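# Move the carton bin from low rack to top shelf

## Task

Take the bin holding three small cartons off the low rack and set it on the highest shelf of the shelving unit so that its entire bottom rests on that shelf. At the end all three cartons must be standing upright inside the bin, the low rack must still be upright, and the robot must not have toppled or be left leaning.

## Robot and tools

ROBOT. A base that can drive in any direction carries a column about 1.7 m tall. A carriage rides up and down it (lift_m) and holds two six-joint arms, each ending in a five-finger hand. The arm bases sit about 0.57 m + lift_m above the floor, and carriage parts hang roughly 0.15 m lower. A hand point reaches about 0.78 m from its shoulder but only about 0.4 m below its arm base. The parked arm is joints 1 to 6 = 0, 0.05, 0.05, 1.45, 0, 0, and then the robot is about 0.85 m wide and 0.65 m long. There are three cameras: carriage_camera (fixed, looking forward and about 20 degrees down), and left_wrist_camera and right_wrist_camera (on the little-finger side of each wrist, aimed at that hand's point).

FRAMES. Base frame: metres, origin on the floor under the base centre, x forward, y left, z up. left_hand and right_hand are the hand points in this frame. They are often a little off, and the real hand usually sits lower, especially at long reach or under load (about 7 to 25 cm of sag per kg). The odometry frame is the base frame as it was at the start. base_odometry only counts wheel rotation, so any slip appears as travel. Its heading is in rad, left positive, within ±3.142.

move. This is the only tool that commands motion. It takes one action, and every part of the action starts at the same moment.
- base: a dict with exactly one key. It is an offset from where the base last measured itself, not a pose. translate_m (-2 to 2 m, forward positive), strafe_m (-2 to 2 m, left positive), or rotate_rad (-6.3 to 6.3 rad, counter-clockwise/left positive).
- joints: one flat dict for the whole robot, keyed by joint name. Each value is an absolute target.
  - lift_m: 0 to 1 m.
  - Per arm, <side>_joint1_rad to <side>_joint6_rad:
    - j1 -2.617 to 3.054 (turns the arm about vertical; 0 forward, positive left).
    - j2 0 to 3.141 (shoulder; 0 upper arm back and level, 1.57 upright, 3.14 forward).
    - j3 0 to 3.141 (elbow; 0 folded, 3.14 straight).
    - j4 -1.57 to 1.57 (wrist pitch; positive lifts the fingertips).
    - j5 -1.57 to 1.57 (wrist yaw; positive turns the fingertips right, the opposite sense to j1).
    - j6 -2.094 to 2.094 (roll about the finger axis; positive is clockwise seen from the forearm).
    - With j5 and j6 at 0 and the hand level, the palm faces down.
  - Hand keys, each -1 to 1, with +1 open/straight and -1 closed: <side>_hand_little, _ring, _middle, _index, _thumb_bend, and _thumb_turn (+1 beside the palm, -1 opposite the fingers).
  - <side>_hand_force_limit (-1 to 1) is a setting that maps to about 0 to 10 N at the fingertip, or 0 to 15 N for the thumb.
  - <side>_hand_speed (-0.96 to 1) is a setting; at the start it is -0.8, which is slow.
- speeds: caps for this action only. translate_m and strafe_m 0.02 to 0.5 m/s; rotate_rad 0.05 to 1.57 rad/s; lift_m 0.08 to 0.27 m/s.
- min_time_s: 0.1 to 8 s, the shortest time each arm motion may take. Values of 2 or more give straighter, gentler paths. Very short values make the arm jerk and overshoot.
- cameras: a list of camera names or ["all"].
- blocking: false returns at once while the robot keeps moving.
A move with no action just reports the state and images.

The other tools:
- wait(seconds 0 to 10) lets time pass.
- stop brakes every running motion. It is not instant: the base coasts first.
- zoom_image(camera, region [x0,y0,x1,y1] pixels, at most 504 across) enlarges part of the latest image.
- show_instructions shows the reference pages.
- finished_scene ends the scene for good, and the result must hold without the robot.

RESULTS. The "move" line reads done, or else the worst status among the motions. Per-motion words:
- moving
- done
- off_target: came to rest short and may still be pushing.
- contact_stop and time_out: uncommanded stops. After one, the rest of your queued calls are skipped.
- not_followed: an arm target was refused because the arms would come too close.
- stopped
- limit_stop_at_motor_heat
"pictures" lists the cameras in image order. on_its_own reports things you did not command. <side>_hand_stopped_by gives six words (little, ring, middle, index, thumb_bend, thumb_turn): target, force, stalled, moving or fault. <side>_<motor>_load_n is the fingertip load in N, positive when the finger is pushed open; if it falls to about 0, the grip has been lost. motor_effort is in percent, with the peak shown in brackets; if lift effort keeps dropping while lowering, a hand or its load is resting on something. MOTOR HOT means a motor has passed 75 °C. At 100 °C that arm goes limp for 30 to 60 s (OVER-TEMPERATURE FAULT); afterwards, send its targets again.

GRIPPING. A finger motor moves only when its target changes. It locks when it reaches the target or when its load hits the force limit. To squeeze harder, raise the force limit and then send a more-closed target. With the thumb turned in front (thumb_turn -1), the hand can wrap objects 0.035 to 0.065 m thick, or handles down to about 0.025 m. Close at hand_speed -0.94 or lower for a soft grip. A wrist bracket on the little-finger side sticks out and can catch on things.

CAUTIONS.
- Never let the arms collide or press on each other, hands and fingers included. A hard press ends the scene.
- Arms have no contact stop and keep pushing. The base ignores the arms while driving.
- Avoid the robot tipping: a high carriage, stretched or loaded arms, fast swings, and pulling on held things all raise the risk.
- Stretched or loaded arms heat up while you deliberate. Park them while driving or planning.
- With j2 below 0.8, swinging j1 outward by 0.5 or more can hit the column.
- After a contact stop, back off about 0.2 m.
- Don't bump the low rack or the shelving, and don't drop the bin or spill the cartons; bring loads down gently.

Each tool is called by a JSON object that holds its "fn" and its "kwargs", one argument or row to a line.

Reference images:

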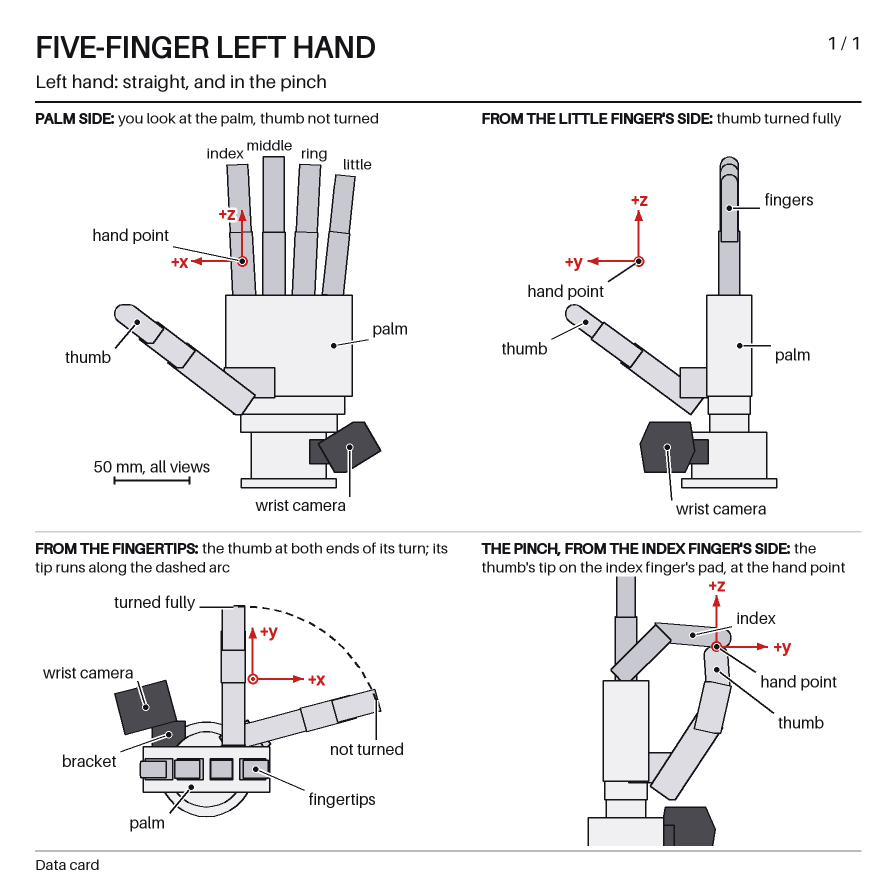

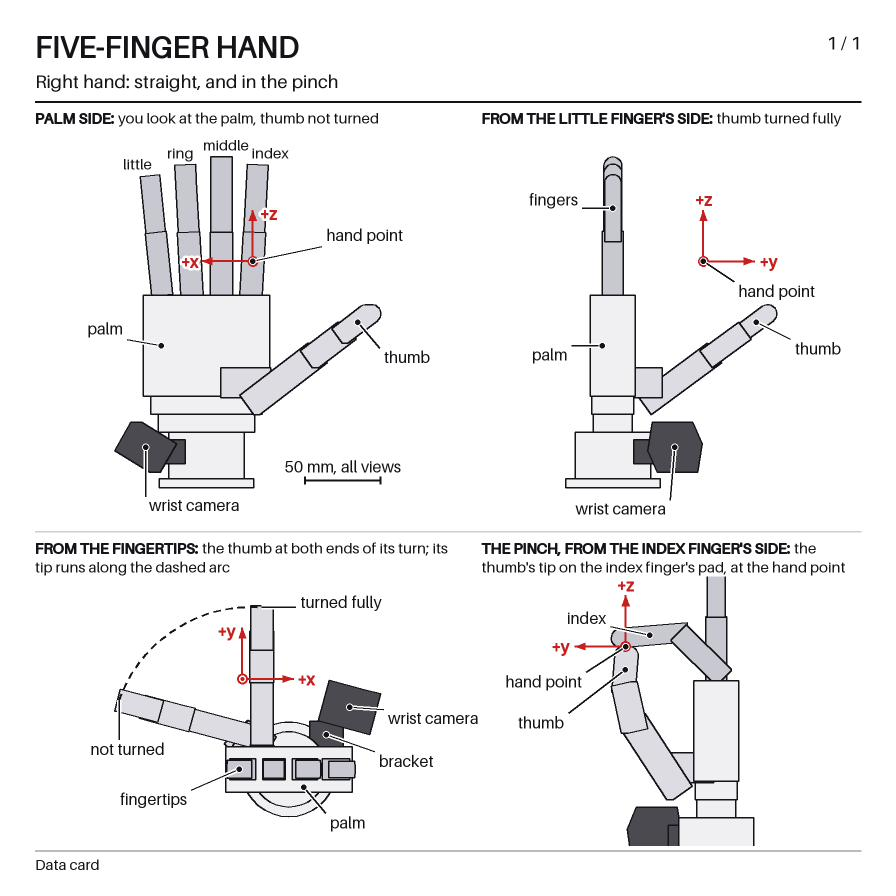

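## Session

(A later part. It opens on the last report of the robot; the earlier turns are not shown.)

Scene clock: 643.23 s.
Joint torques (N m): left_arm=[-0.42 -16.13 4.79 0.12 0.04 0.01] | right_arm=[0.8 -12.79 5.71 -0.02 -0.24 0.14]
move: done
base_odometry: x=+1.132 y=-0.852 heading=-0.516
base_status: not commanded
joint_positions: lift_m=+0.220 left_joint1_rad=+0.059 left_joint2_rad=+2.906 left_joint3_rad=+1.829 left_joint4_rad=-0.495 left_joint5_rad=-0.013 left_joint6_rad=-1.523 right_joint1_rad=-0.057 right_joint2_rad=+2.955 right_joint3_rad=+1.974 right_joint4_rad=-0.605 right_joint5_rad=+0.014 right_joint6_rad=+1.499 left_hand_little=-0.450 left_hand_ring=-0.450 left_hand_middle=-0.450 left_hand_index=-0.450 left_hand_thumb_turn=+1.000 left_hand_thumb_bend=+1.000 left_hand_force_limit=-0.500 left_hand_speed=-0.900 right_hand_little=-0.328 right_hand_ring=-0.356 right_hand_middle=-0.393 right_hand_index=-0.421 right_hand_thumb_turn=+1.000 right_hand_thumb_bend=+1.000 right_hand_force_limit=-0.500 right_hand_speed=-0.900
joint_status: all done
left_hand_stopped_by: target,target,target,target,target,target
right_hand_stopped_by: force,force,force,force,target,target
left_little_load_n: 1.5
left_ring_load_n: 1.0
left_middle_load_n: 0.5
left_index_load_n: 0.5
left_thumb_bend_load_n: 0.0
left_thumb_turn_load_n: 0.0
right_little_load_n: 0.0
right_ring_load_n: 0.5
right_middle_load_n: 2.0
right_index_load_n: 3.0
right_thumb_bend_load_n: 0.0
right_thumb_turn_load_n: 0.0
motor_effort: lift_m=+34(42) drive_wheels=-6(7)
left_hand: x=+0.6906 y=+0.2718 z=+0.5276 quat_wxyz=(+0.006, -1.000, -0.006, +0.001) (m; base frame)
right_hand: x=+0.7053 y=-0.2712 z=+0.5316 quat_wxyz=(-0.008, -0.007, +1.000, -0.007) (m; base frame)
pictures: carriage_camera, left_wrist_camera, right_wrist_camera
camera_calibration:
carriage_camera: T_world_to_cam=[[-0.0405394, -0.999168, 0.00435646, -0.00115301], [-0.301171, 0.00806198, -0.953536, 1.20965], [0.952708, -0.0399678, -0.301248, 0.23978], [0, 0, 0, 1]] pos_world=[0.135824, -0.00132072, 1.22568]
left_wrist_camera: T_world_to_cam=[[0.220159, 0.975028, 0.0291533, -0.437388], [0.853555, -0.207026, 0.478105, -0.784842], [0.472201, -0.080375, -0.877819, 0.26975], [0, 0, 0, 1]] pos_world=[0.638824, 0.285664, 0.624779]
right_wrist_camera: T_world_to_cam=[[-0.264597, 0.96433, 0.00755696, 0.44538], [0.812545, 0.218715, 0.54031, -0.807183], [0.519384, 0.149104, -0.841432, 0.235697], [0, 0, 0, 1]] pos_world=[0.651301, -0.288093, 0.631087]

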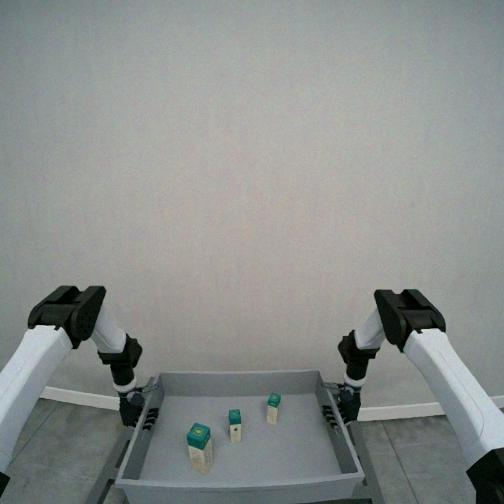

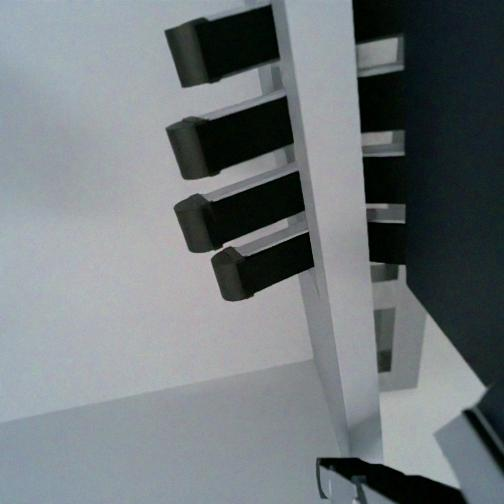

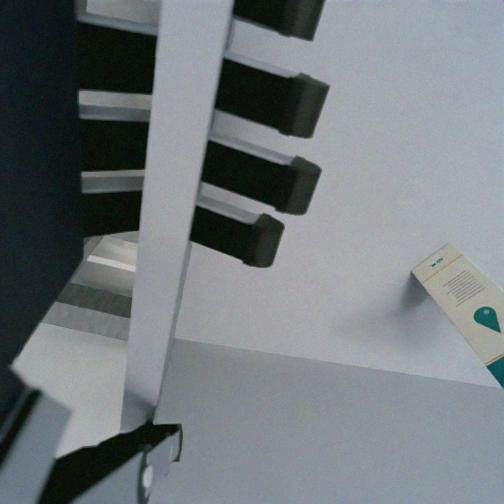

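{"fn": "move", "kwargs": {
  "joints": {"lift_m": 0.6, "left_joint1_rad": 0.07, "left_joint2_rad": 2.35, "left_joint3_rad": 1.335, "left_joint4_rad": -0.545, "left_joint6_rad": -1.518, "right_joint1_rad": -0.068, "right_joint2_rad": 2.405, "right_joint3_rad": 1.455, "right_joint4_rad": -0.595, "right_joint6_rad": 1.498},
  "speeds": {"lift_m": 0.1},
  "min_time_s": 5,
  "cameras": ["all"]
}}

Scene clock: 659.53 s.
Joint torques (N m): left_arm=[0.61 -18.54 3.64 -0.01 0.15 0.05] | right_arm=[-0.47 -17.16 4.16 -0.21 -0.28 -0.06]
move: done
base_odometry: x=+1.132 y=-0.852 heading=-0.516
base_status: not commanded
joint_positions: lift_m=+0.600 left_joint1_rad=+0.065 left_joint2_rad=+2.421 left_joint3_rad=+1.336 left_joint4_rad=-0.519 left_joint5_rad=-0.018 left_joint6_rad=-1.518 right_joint1_rad=-0.061 right_joint2_rad=+2.501 right_joint3_rad=+1.452 right_joint4_rad=-0.572 right_joint5_rad=+0.018 right_joint6_rad=+1.506 left_hand_little=-0.450 left_hand_ring=-0.450 left_hand_middle=-0.450 left_hand_index=-0.450 left_hand_thumb_turn=+1.000 left_hand_thumb_bend=+1.000 left_hand_force_limit=-0.500 left_hand_speed=-0.900 right_hand_little=-0.328 right_hand_ring=-0.356 right_hand_middle=-0.393 right_hand_index=-0.421 right_hand_thumb_turn=+1.000 right_hand_thumb_bend=+1.000 right_hand_force_limit=-0.500 right_hand_speed=-0.900
joint_status: all done
left_hand_stopped_by: target,target,target,target,target,target
right_hand_stopped_by: force,force,force,force,target,target
left_little_load_n: 1.0
left_ring_load_n: 1.5
left_middle_load_n: 0.5
left_index_load_n: 0.5
left_thumb_bend_load_n: 0.0
left_thumb_turn_load_n: 0.0
right_little_load_n: 0.0
right_ring_load_n: 1.0
right_middle_load_n: 2.5
right_index_load_n: 3.0
right_thumb_bend_load_n: 0.5
right_thumb_turn_load_n: -1.0
motor_effort: lift_m=+34(42) drive_wheels=+4(7)
left_hand: x=+0.6225 y=+0.2712 z=+1.0179 quat_wxyz=(+0.008, -1.000, -0.006, +0.017) (m; base frame)
right_hand: x=+0.6368 y=-0.2701 z=+1.0074 quat_wxyz=(-0.026, -0.002, +1.000, -0.008) (m; base frame)
pictures: carriage_camera, left_wrist_camera, right_wrist_camera
camera_calibration:
carriage_camera: T_world_to_cam=[[-0.0405394, -0.999168, 0.00435646, -0.00280846], [-0.301171, 0.00806198, -0.953536, 1.57199], [0.952708, -0.0399678, -0.301248, 0.354254], [0, 0, 0, 1]] pos_world=[0.135824, -0.00132072, 1.60568]
left_wrist_camera: T_world_to_cam=[[0.21964, 0.975247, 0.0255168, -0.432181], [0.868389, -0.207359, 0.450448, -0.942365], [0.444589, -0.0767776, -0.892438, 0.763366], [0, 0, 0, 1]] pos_world=[0.573879, 0.284684, 1.11677]
right_wrist_camera: T_world_to_cam=[[-0.253652, 0.967185, 0.0146311, 0.409336], [0.833189, 0.210777, 0.511243, -0.994861], [0.491383, 0.141869, -0.859311, 0.705356], [0, 0, 0, 1]] pos_world=[0.586136, -0.286278, 1.10875]

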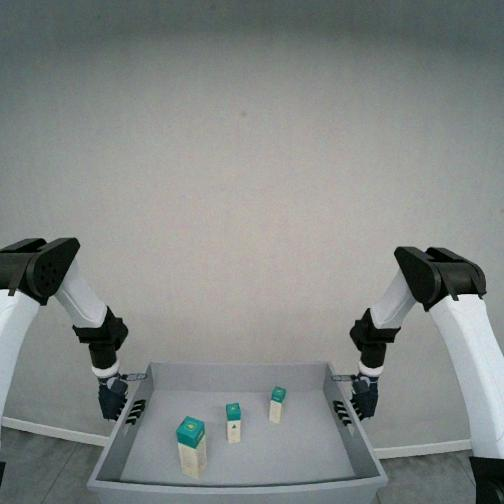

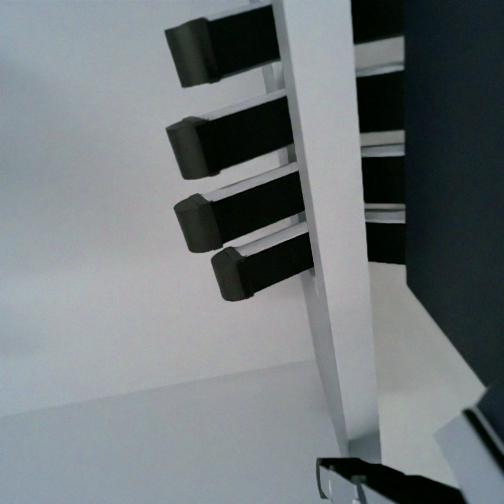

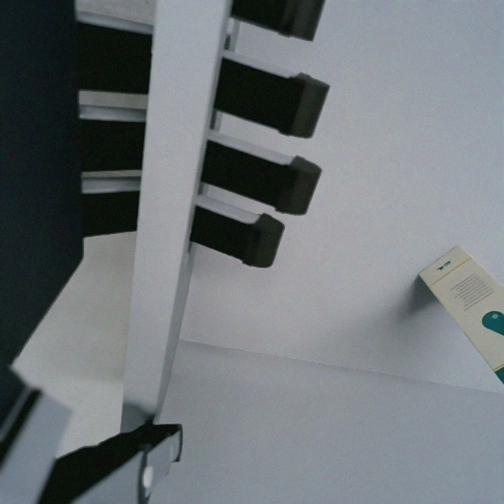

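{"fn": "move", "kwargs": {
  "base": {"translate_m": -0.5},
  "speeds": {"translate_m": 0.25, "lift_m": 0.1},
  "joints": {"lift_m": 0.8, "left_joint4_rad": -0.515, "right_joint2_rad": 2.366, "right_joint3_rad": 1.4515, "right_joint4_rad": -0.581},
  "min_time_s": 2,
  "cameras": ["carriage_camera"]
}}

{"fn": "move", "kwargs": {
  "base": {"rotate_rad": -2.951},
  "speeds": {"rotate_rad": 0.6},
  "cameras": ["carriage_camera"]
}}

{"fn": "move", "kwargs": {
  "base": {"translate_m": 1.456},
  "speeds": {"translate_m": 0.3},
  "cameras": ["carriage_camera"]
}}

Scene clock: 676.20 s.
Joint torques (N m): left_arm=[0.39 -17.33 3.93 0.11 0.09 0.09] | right_arm=[-0.44 -16.25 4.81 0.09 -0.29 -0.06]
move: done
MOTOR HOT: joint 2 (shoulder) of the left arm reports 81 °C; the controller stops that arm at 100 °C. To cool a motor, set the load down, stop pushing, or move to a pose that needs little force.
MOTOR HOT: joint 2 (shoulder) of the right arm reports 75 °C; the controller stops that arm at 100 °C. To cool a motor, set the load down, stop pushing, or move to a pose that needs little force.
base_odometry: x=+0.697 y=-0.604 heading=-0.517
base_status: done
joint_positions: lift_m=+0.800 left_joint1_rad=+0.067 left_joint2_rad=+2.406 left_joint3_rad=+1.333 left_joint4_rad=-0.505 left_joint5_rad=-0.017 left_joint6_rad=-1.518 right_joint1_rad=-0.061 right_joint2_rad=+2.452 right_joint3_rad=+1.444 right_joint4_rad=-0.581 right_joint5_rad=+0.019 right_joint6_rad=+1.506 left_hand_little=-0.450 left_hand_ring=-0.450 left_hand_middle=-0.450 left_hand_index=-0.450 left_hand_thumb_turn=+1.000 left_hand_thumb_bend=+1.000 left_hand_force_limit=-0.500 left_hand_speed=-0.900 right_hand_little=-0.328 right_hand_ring=-0.356 right_hand_middle=-0.393 right_hand_index=-0.421 right_hand_thumb_turn=+1.000 right_hand_thumb_bend=+1.000 right_hand_force_limit=-0.500 right_hand_speed=-0.900
joint_status: all done
left_hand_stopped_by: target,target,target,target,target,target
right_hand_stopped_by: force,force,force,force,target,target
left_little_load_n: 1.0
left_ring_load_n: 1.0
left_middle_load_n: 0.0
left_index_load_n: 0.0
left_thumb_bend_load_n: 0.0
left_thumb_turn_load_n: 0.0
right_little_load_n: 0.5
right_ring_load_n: 0.5
right_middle_load_n: 2.0
right_index_load_n: 3.5
right_thumb_bend_load_n: 0.0
right_thumb_turn_load_n: 0.0
motor_effort: lift_m=+34(41) drive_wheels=-6(14)
left_hand: x=+0.6291 y=+0.2720 z=+1.2236 quat_wxyz=(+0.008, -1.000, -0.007, +0.004) (m; base frame)
right_hand: x=+0.6450 y=-0.2708 z=+1.2255 quat_wxyz=(-0.009, -0.002, +1.000, -0.009) (m; base frame)
pictures: carriage_camera
camera_calibration:
carriage_camera: T_world_to_cam=[[-0.0405394, -0.999168, 0.00435646, -0.00367975], [-0.301171, 0.00806198, -0.953536, 1.7627], [0.952708, -0.0399678, -0.301248, 0.414503], [0, 0, 0, 1]] pos_world=[0.135824, -0.00132072, 1.80568]

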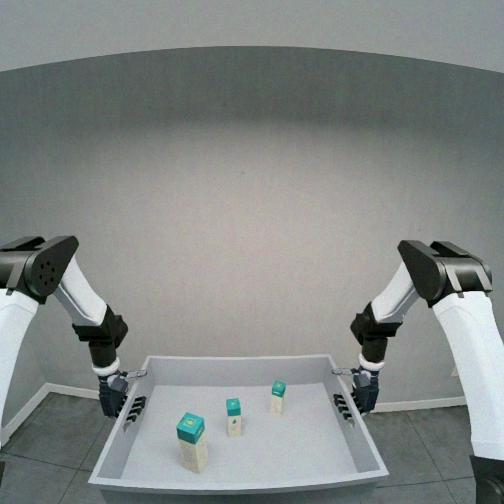

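Scene clock: 682.17 s.
Joint torques (N m): left_arm=[0.44 -17.39 4.12 0.13 0.09 0.06] | right_arm=[0.17 -16.31 4.81 0.04 -0.28 -0.03]
move: done
MOTOR HOT: still on. Joint 2 (shoulder) of the left arm reports 82 °C.
MOTOR HOT: still on. Joint 2 (shoulder) of the right arm reports 74 °C.
base_odometry: x=+0.698 y=-0.605 heading=+2.815
base_status: done
joint_positions: lift_m=+0.800 left_joint1_rad=+0.065 left_joint2_rad=+2.406 left_joint3_rad=+1.333 left_joint4_rad=-0.500 left_joint5_rad=-0.009 left_joint6_rad=-1.518 right_joint1_rad=-0.069 right_joint2_rad=+2.452 right_joint3_rad=+1.444 right_joint4_rad=-0.576 right_joint5_rad=+0.017 right_joint6_rad=+1.503 left_hand_little=-0.450 left_hand_ring=-0.450 left_hand_middle=-0.450 left_hand_index=-0.450 left_hand_thumb_turn=+1.000 left_hand_thumb_bend=+1.000 left_hand_force_limit=-0.500 left_hand_speed=-0.900 right_hand_little=-0.328 right_hand_ring=-0.356 right_hand_middle=-0.393 right_hand_index=-0.421 right_hand_thumb_turn=+1.000 right_hand_thumb_bend=+1.000 right_hand_force_limit=-0.500 right_hand_speed=-0.900
joint_status: not commanded
left_hand_stopped_by: target,target,target,target,target,target
right_hand_stopped_by: force,force,force,force,target,target
left_little_load_n: 1.5
left_ring_load_n: 1.0
left_middle_load_n: 0.0
left_index_load_n: 0.5
left_thumb_bend_load_n: 0.0
left_thumb_turn_load_n: 0.0
right_little_load_n: 0.0
right_ring_load_n: 0.5
right_middle_load_n: 2.0
right_index_load_n: 3.0
right_thumb_bend_load_n: 0.0
right_thumb_turn_load_n: 0.0
motor_effort: lift_m=+34(35) drive_wheels=+4(10)
left_hand: x=+0.6306 y=+0.2699 z=+1.2242 quat_wxyz=(+0.004, -1.000, -0.006, +0.001) (m; base frame)
right_hand: x=+0.6463 y=-0.2736 z=+1.2258 quat_wxyz=(-0.007, +0.000, +1.000, -0.008) (m; base frame)
pictures: carriage_camera
camera_calibration:
carriage_camera: T_world_to_cam=[[-0.0405394, -0.999168, 0.00435646, -0.00367975], [-0.301171, 0.00806198, -0.953536, 1.7627], [0.952708, -0.0399678, -0.301248, 0.414503], [0, 0, 0, 1]] pos_world=[0.135824, -0.00132072, 1.80568]

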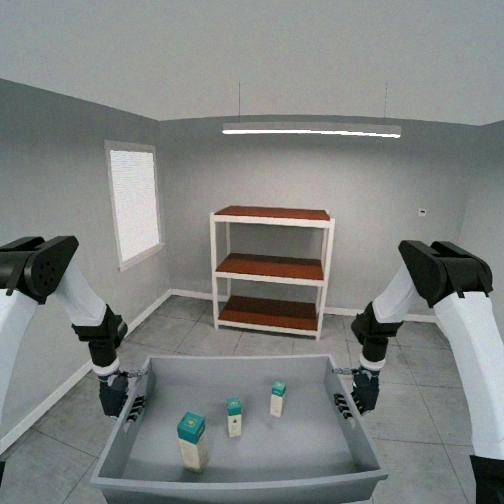

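Scene clock: 688.63 s.
Joint torques (N m): left_arm=[0.58 -17.57 4.05 0.11 0.05 0.06] | right_arm=[0.25 -16.38 4.79 0.04 -0.26 -0.04]
move: done
MOTOR HOT: still on. Joint 2 (shoulder) of the left arm reports 83 °C.
MOTOR HOT: still on. Joint 2 (shoulder) of the right arm reports 74 °C.
base_odometry: x=-0.681 y=-0.136 heading=+2.814
base_status: done
joint_positions: lift_m=+0.800 left_joint1_rad=+0.065 left_joint2_rad=+2.406 left_joint3_rad=+1.333 left_joint4_rad=-0.498 left_joint5_rad=-0.009 left_joint6_rad=-1.518 right_joint1_rad=-0.069 right_joint2_rad=+2.452 right_joint3_rad=+1.444 right_joint4_rad=-0.575 right_joint5_rad=+0.017 right_joint6_rad=+1.503 left_hand_little=-0.450 left_hand_ring=-0.450 left_hand_middle=-0.450 left_hand_index=-0.450 left_hand_thumb_turn=+1.000 left_hand_thumb_bend=+1.000 left_hand_force_limit=-0.500 left_hand_speed=-0.900 right_hand_little=-0.328 right_hand_ring=-0.356 right_hand_middle=-0.393 right_hand_index=-0.421 right_hand_thumb_turn=+1.000 right_hand_thumb_bend=+1.000 right_hand_force_limit=-0.500 right_hand_speed=-0.900
joint_status: not commanded
left_hand_stopped_by: target,target,target,target,target,target
right_hand_stopped_by: force,force,force,force,target,target
left_little_load_n: 1.0
left_ring_load_n: 1.0
left_middle_load_n: 0.0
left_index_load_n: 0.5
left_thumb_bend_load_n: 0.0
left_thumb_turn_load_n: 0.0
right_little_load_n: 0.0
right_ring_load_n: 0.5
right_middle_load_n: 1.5
right_index_load_n: 3.5
right_thumb_bend_load_n: 0.0
right_thumb_turn_load_n: 0.0
motor_effort: lift_m=+34(35) drive_wheels=-7(13)
left_hand: x=+0.6312 y=+0.2701 z=+1.2242 quat_wxyz=(+0.005, -1.000, -0.006, +0.000) (m; base frame)
right_hand: x=+0.6469 y=-0.2737 z=+1.2258 quat_wxyz=(-0.006, +0.000, +1.000, -0.008) (m; base frame)
pictures: carriage_camera
camera_calibration:
carriage_camera: T_world_to_cam=[[-0.0405394, -0.999168, 0.00435646, -0.00367975], [-0.301171, 0.00806198, -0.953536, 1.7627], [0.952708, -0.0399678, -0.301248, 0.414503], [0, 0, 0, 1]] pos_world=[0.135824, -0.00132072, 1.80568]

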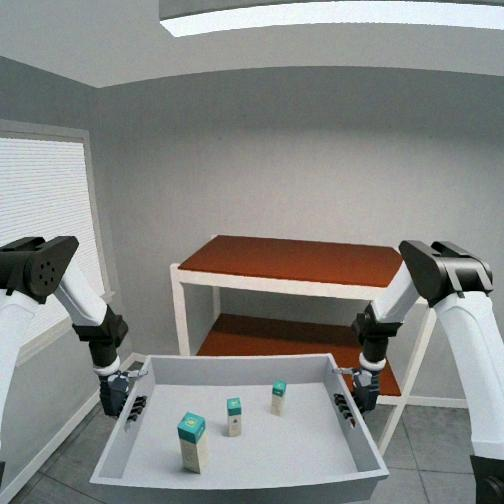

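{"fn": "move", "kwargs": {
  "base": {"rotate_rad": -0.251},
  "speeds": {"rotate_rad": 0.2, "lift_m": 0.1},
  "joints": {"lift_m": 1.0, "left_joint2_rad": 2.25, "left_joint3_rad": 1.6, "left_joint4_rad": -0.882, "right_joint2_rad": 2.292, "right_joint3_rad": 1.749, "right_joint4_rad": -0.941},
  "min_time_s": 4,
  "cameras": ["carriage_camera"]
}}

Scene clock: 701.20 s.
Joint torques (N m): left_arm=[0.53 -19.47 8.2 -0.21 0.01 0.04] | right_arm=[0.12 -18.35 9.32 -0.16 -0.26 -0.03]
move: off_target
MOTOR HOT: still on. Joint 2 (shoulder) of the left arm reports 86 °C.
MOTOR HOT: still on. Joint 2 (shoulder) of the right arm reports 76 °C.
base_odometry: x=-0.681 y=-0.136 heading=+2.564
base_status: done
joint_positions: lift_m=+0.997 left_joint1_rad=+0.065 left_joint2_rad=+2.324 left_joint3_rad=+1.559 left_joint4_rad=-0.839 left_joint5_rad=-0.004 left_joint6_rad=-1.518 right_joint1_rad=-0.068 right_joint2_rad=+2.396 right_joint3_rad=+1.704 right_joint4_rad=-0.923 right_joint5_rad=+0.016 right_joint6_rad=+1.503 left_hand_little=-0.450 left_hand_ring=-0.450 left_hand_middle=-0.450 left_hand_index=-0.450 left_hand_thumb_turn=+1.000 left_hand_thumb_bend=+1.000 left_hand_force_limit=-0.500 left_hand_speed=-0.900 right_hand_little=-0.328 right_hand_ring=-0.356 right_hand_middle=-0.393 right_hand_index=-0.421 right_hand_thumb_turn=+1.000 right_hand_thumb_bend=+1.000 right_hand_force_limit=-0.500 right_hand_speed=-0.900
joint_status: left_joint4_rad off_target (ended at -0.839, target -0.882); right_joint2_rad off_target (ended at +2.396, target +2.292); the others done
joint sent to its limit — lift_m, upper limit.
left_hand_stopped_by: target,target,target,target,target,target
right_hand_stopped_by: force,force,force,force,target,target
left_little_load_n: 1.0
left_ring_load_n: 1.5
left_middle_load_n: 0.5
left_index_load_n: 0.5
left_thumb_bend_load_n: 0.0
left_thumb_turn_load_n: 0.0
right_little_load_n: 0.0
right_ring_load_n: 1.0
right_middle_load_n: 2.0
right_index_load_n: 3.5
right_thumb_bend_load_n: 0.0
right_thumb_turn_load_n: -1.0
motor_effort: lift_m=+35(41) drive_wheels=+5(8)
left_hand: x=+0.6556 y=+0.2706 z=+1.4968 quat_wxyz=(+0.001, -1.000, -0.006, +0.017) (m; base frame)
right_hand: x=+0.6738 y=-0.2748 z=+1.4988 quat_wxyz=(-0.022, +0.000, +1.000, -0.006) (m; base frame)
pictures: carriage_camera
camera_calibration:
carriage_camera: T_world_to_cam=[[-0.0405394, -0.999168, 0.00435646, -0.00454015], [-0.301171, 0.00806198, -0.953536, 1.95102], [0.952708, -0.0399678, -0.301248, 0.474], [0, 0, 0, 1]] pos_world=[0.135824, -0.00132072, 2.00318]

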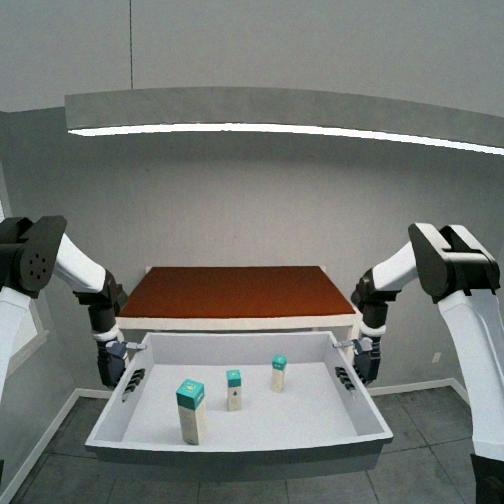

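{"fn": "move", "kwargs": {
  "joints": {"left_joint2_rad": 2.2, "left_joint3_rad": 1.624, "left_joint4_rad": -0.923, "right_joint2_rad": 2.242, "right_joint3_rad": 1.773, "right_joint4_rad": -0.971},
  "min_time_s": 2,
  "base": {"translate_m": 0.45},
  "speeds": {"translate_m": 0.2},
  "cameras": ["carriage_camera"]
}}

{"fn": "zoom_image", "kwargs": {
  "camera": "carriage_camera",
  "region": [80, 250, 420, 504]
}}

Scene clock: 719.33 s.
Joint torques (N m): left_arm=[0.7 -19.32 8.59 -0.11 -0.06 0.11] | right_arm=[0.13 -18.28 9.57 0.02 -0.24 -0.02]
move: off_target
MOTOR HOT: still on. Joint 2 (shoulder) of the left arm reports 86 °C.
MOTOR HOT: still on. Joint 2 (shoulder) of the right arm reports 81 °C.
base_odometry: x=-1.058 y=+0.111 heading=+2.562
base_status: done
joint_positions: lift_m=+0.997 left_joint1_rad=+0.065 left_joint2_rad=+2.274 left_joint3_rad=+1.584 left_joint4_rad=-0.885 left_joint5_rad=-0.004 left_joint6_rad=-1.518 right_joint1_rad=-0.068 right_joint2_rad=+2.347 right_joint3_rad=+1.727 right_joint4_rad=-0.965 right_joint5_rad=+0.014 right_joint6_rad=+1.503 left_hand_little=-0.450 left_hand_ring=-0.450 left_hand_middle=-0.450 left_hand_index=-0.450 left_hand_thumb_turn=+1.000 left_hand_thumb_bend=+1.000 left_hand_force_limit=-0.500 left_hand_speed=-0.900 right_hand_little=-0.328 right_hand_ring=-0.356 right_hand_middle=-0.393 right_hand_index=-0.421 right_hand_thumb_turn=+1.000 right_hand_thumb_bend=+1.000 right_hand_force_limit=-0.500 right_hand_speed=-0.900
joint_status: right_joint2_rad off_target (ended at +2.347, target +2.242); the others done
left_hand_stopped_by: target,target,target,target,target,target
right_hand_stopped_by: force,force,force,force,target,target
left_little_load_n: 1.0
left_ring_load_n: 1.5
left_middle_load_n: 0.0
left_index_load_n: 0.0
left_thumb_bend_load_n: 0.0
left_thumb_turn_load_n: 0.0
right_little_load_n: 0.0
right_ring_load_n: 0.5
right_middle_load_n: 2.0
right_index_load_n: 3.5
right_thumb_bend_load_n: 0.0
right_thumb_turn_load_n: 0.0
motor_effort: lift_m=+35(36) drive_wheels=-7(11)
left_hand: x=+0.6622 y=+0.2708 z=+1.5230 quat_wxyz=(+0.002, -1.000, -0.006, +0.002) (m; base frame)
right_hand: x=+0.6802 y=-0.2748 z=+1.5255 quat_wxyz=(-0.007, +0.000, +1.000, -0.006) (m; base frame)
pictures: carriage_camera
camera_calibration:
carriage_camera: T_world_to_cam=[[-0.0405394, -0.999168, 0.00435646, -0.00454015], [-0.301171, 0.00806198, -0.953536, 1.95102], [0.952708, -0.0399678, -0.301248, 0.474], [0, 0, 0, 1]] pos_world=[0.135824, -0.00132072, 2.00318]

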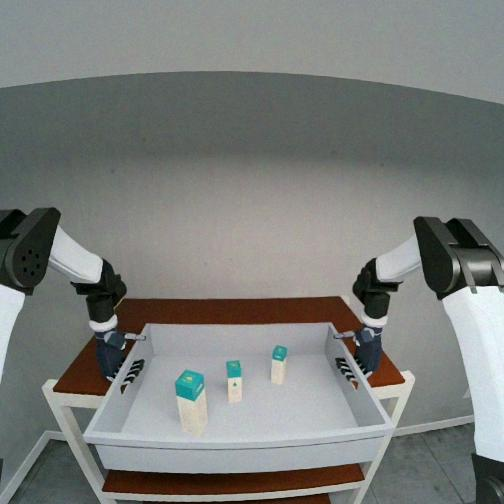

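Scaled by 1.482 from the camera's 504x504 image, which has a finer 720x720 frame.

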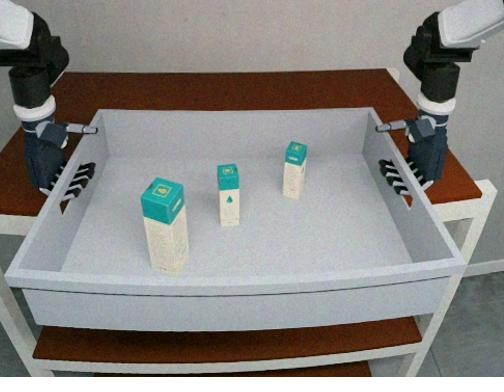

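{"fn": "move", "kwargs": {
  "base": {"translate_m": 0.325},
  "speeds": {"translate_m": 0.15},
  "cameras": ["carriage_camera"]
}}

{"fn": "zoom_image", "kwargs": {
  "camera": "carriage_camera",
  "region": [80, 250, 420, 504]
}}

Scene clock: 729.60 s.
Joint torques (N m): left_arm=[0.55 -19.29 8.4 -0.03 -0.02 0.05] | right_arm=[0.03 -18.17 9.58 0.07 -0.23 -0.03]
move: done
MOTOR HOT: still on. Joint 2 (shoulder) of the left arm reports 88 °C.
MOTOR HOT: still on. Joint 2 (shoulder) of the right arm reports 86 °C.
base_odometry: x=-1.329 y=+0.289 heading=+2.561
base_status: done
joint_positions: lift_m=+0.997 left_joint1_rad=+0.065 left_joint2_rad=+2.271 left_joint3_rad=+1.584 left_joint4_rad=-0.894 left_joint5_rad=-0.004 left_joint6_rad=-1.518 right_joint1_rad=-0.067 right_joint2_rad=+2.345 right_joint3_rad=+1.727 right_joint4_rad=-0.969 right_joint5_rad=+0.013 right_joint6_rad=+1.503 left_hand_little=-0.450 left_hand_ring=-0.450 left_hand_middle=-0.450 left_hand_index=-0.450 left_hand_thumb_turn=+1.000 left_hand_thumb_bend=+1.000 left_hand_force_limit=-0.500 left_hand_speed=-0.900 right_hand_little=-0.328 right_hand_ring=-0.356 right_hand_middle=-0.393 right_hand_index=-0.421 right_hand_thumb_turn=+1.000 right_hand_thumb_bend=+1.000 right_hand_force_limit=-0.500 right_hand_speed=-0.900
joint_status: not commanded
left_hand_stopped_by: target,target,target,target,target,target
right_hand_stopped_by: force,force,force,force,target,target
left_little_load_n: 1.5
left_ring_load_n: 1.5
left_middle_load_n: 0.0
left_index_load_n: 0.0
left_thumb_bend_load_n: 0.0
left_thumb_turn_load_n: 0.0
right_little_load_n: 0.5
right_ring_load_n: 0.5
right_middle_load_n: 1.5
right_index_load_n: 3.5
right_thumb_bend_load_n: 0.0
right_thumb_turn_load_n: 0.0
motor_effort: lift_m=+34(35) drive_wheels=-7(11)
left_hand: x=+0.6603 y=+0.2707 z=+1.5237 quat_wxyz=(+0.001, -1.000, -0.006, +0.005) (m; base frame)
right_hand: x=+0.6793 y=-0.2742 z=+1.5261 quat_wxyz=(-0.008, -0.001, +1.000, -0.006) (m; base frame)
pictures: carriage_camera
camera_calibration:
carriage_camera: T_world_to_cam=[[-0.0405394, -0.999168, 0.00435646, -0.00454015], [-0.301171, 0.00806198, -0.953536, 1.95102], [0.952708, -0.0399678, -0.301248, 0.474], [0, 0, 0, 1]] pos_world=[0.135824, -0.00132072, 2.00318]

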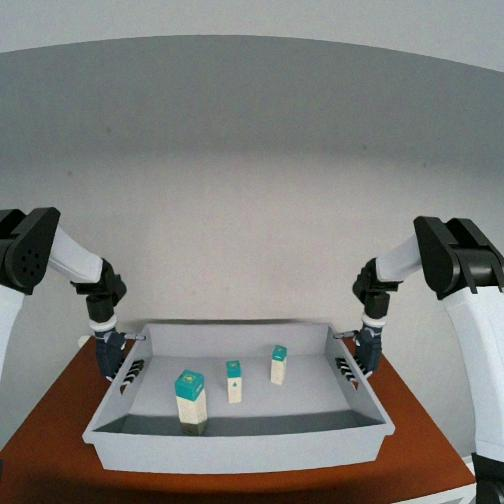

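Scaled by 1.482 from the camera's 504x504 image, which has a finer 720x720 frame.

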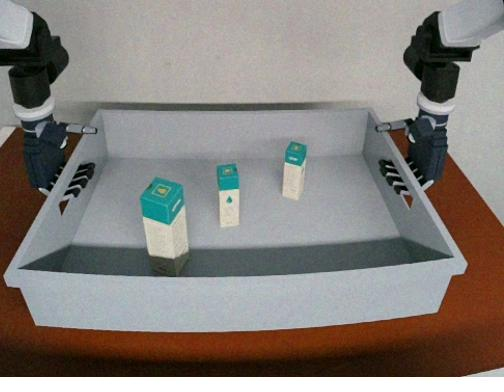

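{"fn": "move", "kwargs": {
  "joints": {"lift_m": 0.95},
  "speeds": {"lift_m": 0.08},
  "cameras": ["carriage_camera", "left_wrist_camera", "right_wrist_camera"]
}}

Scene clock: 740.03 s.
Joint torques (N m): left_arm=[0.47 -18.06 8.32 0 -0.04 0.06] | right_arm=[0.05 -17.47 9.46 0.12 -0.23 -0.03]
move: done
MOTOR HOT: still on. Joint 2 (shoulder) of the left arm reports 93 °C.
MOTOR HOT: still on. Joint 2 (shoulder) of the right arm reports 87 °C.
base_odometry: x=-1.329 y=+0.289 heading=+2.561
base_status: not commanded
joint_positions: lift_m=+0.950 left_joint1_rad=+0.065 left_joint2_rad=+2.262 left_joint3_rad=+1.585 left_joint4_rad=-0.895 left_joint5_rad=-0.004 left_joint6_rad=-1.518 right_joint1_rad=-0.067 right_joint2_rad=+2.336 right_joint3_rad=+1.729 right_joint4_rad=-0.971 right_joint5_rad=+0.013 right_joint6_rad=+1.503 left_hand_little=-0.450 left_hand_ring=-0.450 left_hand_middle=-0.450 left_hand_index=-0.450 left_hand_thumb_turn=+1.000 left_hand_thumb_bend=+1.000 left_hand_force_limit=-0.500 left_hand_speed=-0.900 right_hand_little=-0.328 right_hand_ring=-0.356 right_hand_middle=-0.393 right_hand_index=-0.421 right_hand_thumb_turn=+1.000 right_hand_thumb_bend=+1.000 right_hand_force_limit=-0.500 right_hand_speed=-0.900
joint_status: all done
left_hand_stopped_by: target,target,target,target,target,target
right_hand_stopped_by: force,force,force,force,target,target
left_little_load_n: 1.0
left_ring_load_n: 1.5
left_middle_load_n: 0.0
left_index_load_n: 0.0
left_thumb_bend_load_n: 0.0
left_thumb_turn_load_n: 0.0
right_little_load_n: 0.5
right_ring_load_n: 0.0
right_middle_load_n: 1.5
right_index_load_n: 3.5
right_thumb_bend_load_n: 0.0
right_thumb_turn_load_n: 0.0
motor_effort: lift_m=+30(31) drive_wheels=-7(7)
left_hand: x=+0.6623 y=+0.2708 z=+1.4810 quat_wxyz=(+0.002, -1.000, -0.006, +0.000) (m; base frame)
right_hand: x=+0.6810 y=-0.2742 z=+1.4837 quat_wxyz=(-0.004, -0.001, +1.000, -0.006) (m; base frame)
pictures: carriage_camera, left_wrist_camera, right_wrist_camera
camera_calibration:
carriage_camera: T_world_to_cam=[[-0.0405394, -0.999168, 0.00435646, -0.00433497], [-0.301171, 0.00806198, -0.953536, 1.90611], [0.952708, -0.0399678, -0.301248, 0.459811], [0, 0, 0, 1]] pos_world=[0.135824, -0.00132072, 1.95608]
left_wrist_camera: T_world_to_cam=[[0.21901, 0.97551, 0.0203815, -0.444463], [0.853, -0.201564, 0.481418, -1.22274], [0.473736, -0.0880499, -0.876254, 1.11879], [0, 0, 0, 1]] pos_world=[0.610327, 0.285627, 1.57805]
right_wrist_camera: T_world_to_cam=[[-0.251776, 0.967766, 0.00613158, 0.429011], [0.810556, 0.207406, 0.547706, -1.31405], [0.528779, 0.142869, -0.836649, 1.03471], [0, 0, 0, 1]] pos_world=[0.625988, -0.290471, 1.58277]

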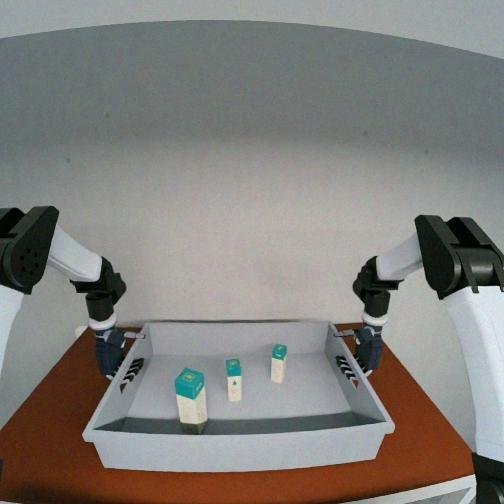

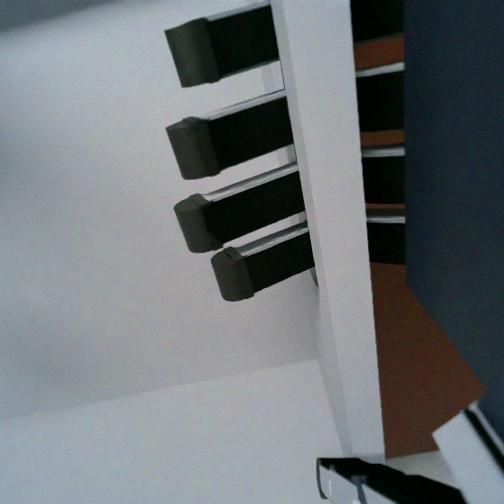

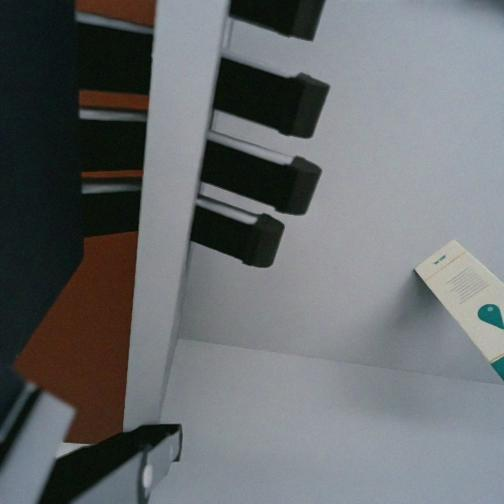

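{"fn": "move", "kwargs": {
  "joints": {"lift_m": 0.93},
  "speeds": {"lift_m": 0.08},
  "cameras": ["left_wrist_camera"]
}}

Scene clock: 744.57 s.
Joint torques (N m): left_arm=[0.76 -16.27 7.47 0.12 -0.01 0.11] | right_arm=[0.02 -15.27 8.32 0.24 -0.2 -0.02]
move: done
MOTOR HOT: still on. Joint 2 (shoulder) of the left arm reports 92 °C.
MOTOR HOT: still on. Joint 2 (shoulder) of the right arm reports 90 °C.
base_odometry: x=-1.329 y=+0.289 heading=+2.561
base_status: not commanded
joint_positions: lift_m=+0.930 left_joint1_rad=+0.065 left_joint2_rad=+2.240 left_joint3_rad=+1.598 left_joint4_rad=-0.905 left_joint5_rad=-0.004 left_joint6_rad=-1.518 right_joint1_rad=-0.067 right_joint2_rad=+2.310 right_joint3_rad=+1.743 right_joint4_rad=-0.977 right_joint5_rad=+0.009 right_joint6_rad=+1.502 left_hand_little=-0.450 left_hand_ring=-0.450 left_hand_middle=-0.450 left_hand_index=-0.450 left_hand_thumb_turn=+1.000 left_hand_thumb_bend=+1.000 left_hand_force_limit=-0.500 left_hand_speed=-0.900 right_hand_little=-0.328 right_hand_ring=-0.356 right_hand_middle=-0.393 right_hand_index=-0.421 right_hand_thumb_turn=+1.000 right_hand_thumb_bend=+1.000 right_hand_force_limit=-0.500 right_hand_speed=-0.900
joint_status: all done
left_hand_stopped_by: target,target,target,target,target,target
right_hand_stopped_by: force,force,force,force,target,target
left_little_load_n: 0.5
left_ring_load_n: 1.0
left_middle_load_n: 0.5
left_index_load_n: 0.0
left_thumb_bend_load_n: 0.0
left_thumb_turn_load_n: 0.0
right_little_load_n: 0.0
right_ring_load_n: 0.0
right_middle_load_n: 0.0
right_index_load_n: 1.0
right_thumb_bend_load_n: 0.0
right_thumb_turn_load_n: 0.0
motor_effort: lift_m=+27(28) drive_wheels=-7(7)
left_hand: x=+0.6675 y=+0.2712 z=+1.4734 quat_wxyz=(+0.002, -1.000, -0.006, -0.011) (m; base frame)
right_hand: x=+0.6883 y=-0.2740 z=+1.4791 quat_wxyz=(+0.013, -0.001, +1.000, -0.006) (m; base frame)
pictures: left_wrist_camera
camera_calibration:
left_wrist_camera: T_world_to_cam=[[0.218808, 0.975397, 0.0268928, -0.455203], [0.841517, -0.202583, 0.500808, -1.24412], [0.493935, -0.0869502, -0.86514, 1.07953], [0, 0, 0, 1]] pos_world=[0.613331, 0.285832, 1.56925]

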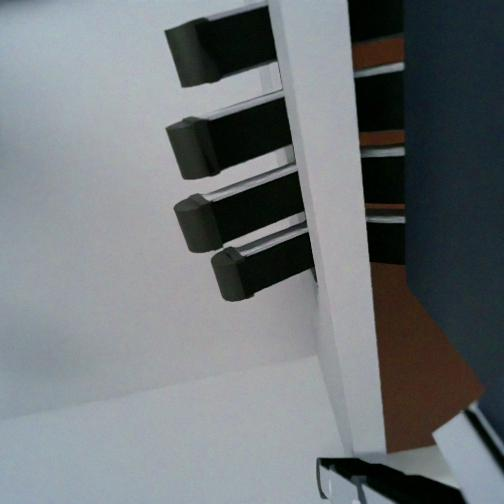

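{"fn": "move", "kwargs": {
  "joints": {"lift_m": 0.926, "left_hand_speed": -0.7, "right_hand_speed": -0.7, "left_hand_little": -0.05, "left_hand_ring": -0.05, "left_hand_middle": -0.05, "left_hand_index": -0.05, "right_hand_little": -0.05, "right_hand_ring": -0.05, "right_hand_middle": -0.05, "right_hand_index": -0.05},
  "cameras": ["left_wrist_camera", "right_wrist_camera"]
}}

Scene clock: 753.33 s.
Joint torques (N m): left_arm=[0.59 -15.76 7.43 0.21 -0.04 0.1] | right_arm=[0.02 -14.82 8.2 0.25 -0.2 -0.02]
move: done
MOTOR HOT: still on. Joint 2 (shoulder) of the left arm reports 91 °C.
MOTOR HOT: still on. Joint 2 (shoulder) of the right arm reports 94 °C.
base_odometry: x=-1.329 y=+0.289 heading=+2.561
base_status: not commanded
joint_positions: lift_m=+0.926 left_joint1_rad=+0.065 left_joint2_rad=+2.236 left_joint3_rad=+1.600 left_joint4_rad=-0.909 left_joint5_rad=-0.004 left_joint6_rad=-1.518 right_joint1_rad=-0.067 right_joint2_rad=+2.304 right_joint3_rad=+1.744 right_joint4_rad=-0.976 right_joint5_rad=+0.009 right_joint6_rad=+1.502 left_hand_little=-0.050 left_hand_ring=-0.050 left_hand_middle=-0.050 left_hand_index=-0.050 left_hand_thumb_turn=+1.000 left_hand_thumb_bend=+1.000 left_hand_force_limit=-0.500 left_hand_speed=-0.700 right_hand_little=-0.050 right_hand_ring=-0.050 right_hand_middle=-0.050 right_hand_index=-0.050 right_hand_thumb_turn=+1.000 right_hand_thumb_bend=+1.000 right_hand_force_limit=-0.500 right_hand_speed=-0.700
joint_status: all done
left_hand_stopped_by: target,target,target,target,target,target
right_hand_stopped_by: target,target,target,target,target,target
left_little_load_n: 0.0
left_ring_load_n: 0.0
left_middle_load_n: 0.0
left_index_load_n: 0.0
left_thumb_bend_load_n: 0.0
left_thumb_turn_load_n: 0.0
right_little_load_n: 0.0
right_ring_load_n: 0.5
right_middle_load_n: 0.0
right_index_load_n: 0.0
right_thumb_bend_load_n: -0.5
right_thumb_turn_load_n: 0.0
motor_effort: lift_m=+26(28) drive_wheels=+4(7)
left_hand: x=+0.6681 y=+0.2712 z=+1.4718 quat_wxyz=(+0.003, -1.000, -0.006, -0.013) (m; base frame)
right_hand: x=+0.6899 y=-0.2741 z=+1.4780 quat_wxyz=(+0.017, -0.001, +1.000, -0.006) (m; base frame)
pictures: left_wrist_camera, right_wrist_camera
camera_calibration:
left_wrist_camera: T_world_to_cam=[[0.218697, 0.975395, 0.0278656, -0.456681], [0.83978, -0.20268, 0.503677, -1.24689], [0.496932, -0.0867517, -0.863443, 1.07327], [0, 0, 0, 1]] pos_world=[0.613646, 0.285833, 1.56746]
right_wrist_camera: T_world_to_cam=[[-0.25255, 0.967577, -0.00359016, 0.446027], [0.787097, 0.207598, 0.580845, -1.3509], [0.562758, 0.143867, -0.814006, 0.968594], [0, 0, 0, 1]] pos_world=[0.630846, -0.290471, 1.5747]

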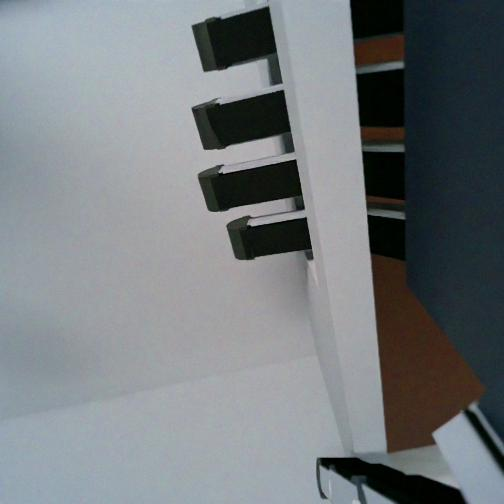

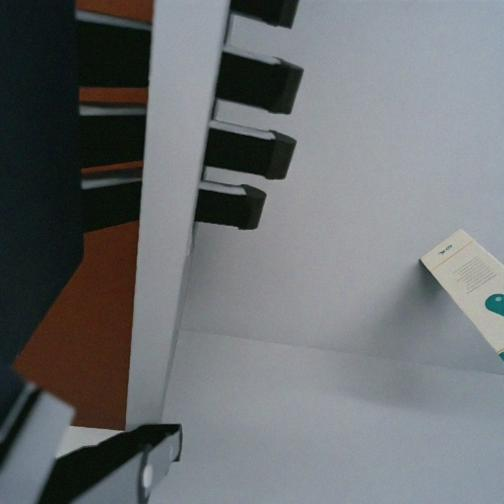

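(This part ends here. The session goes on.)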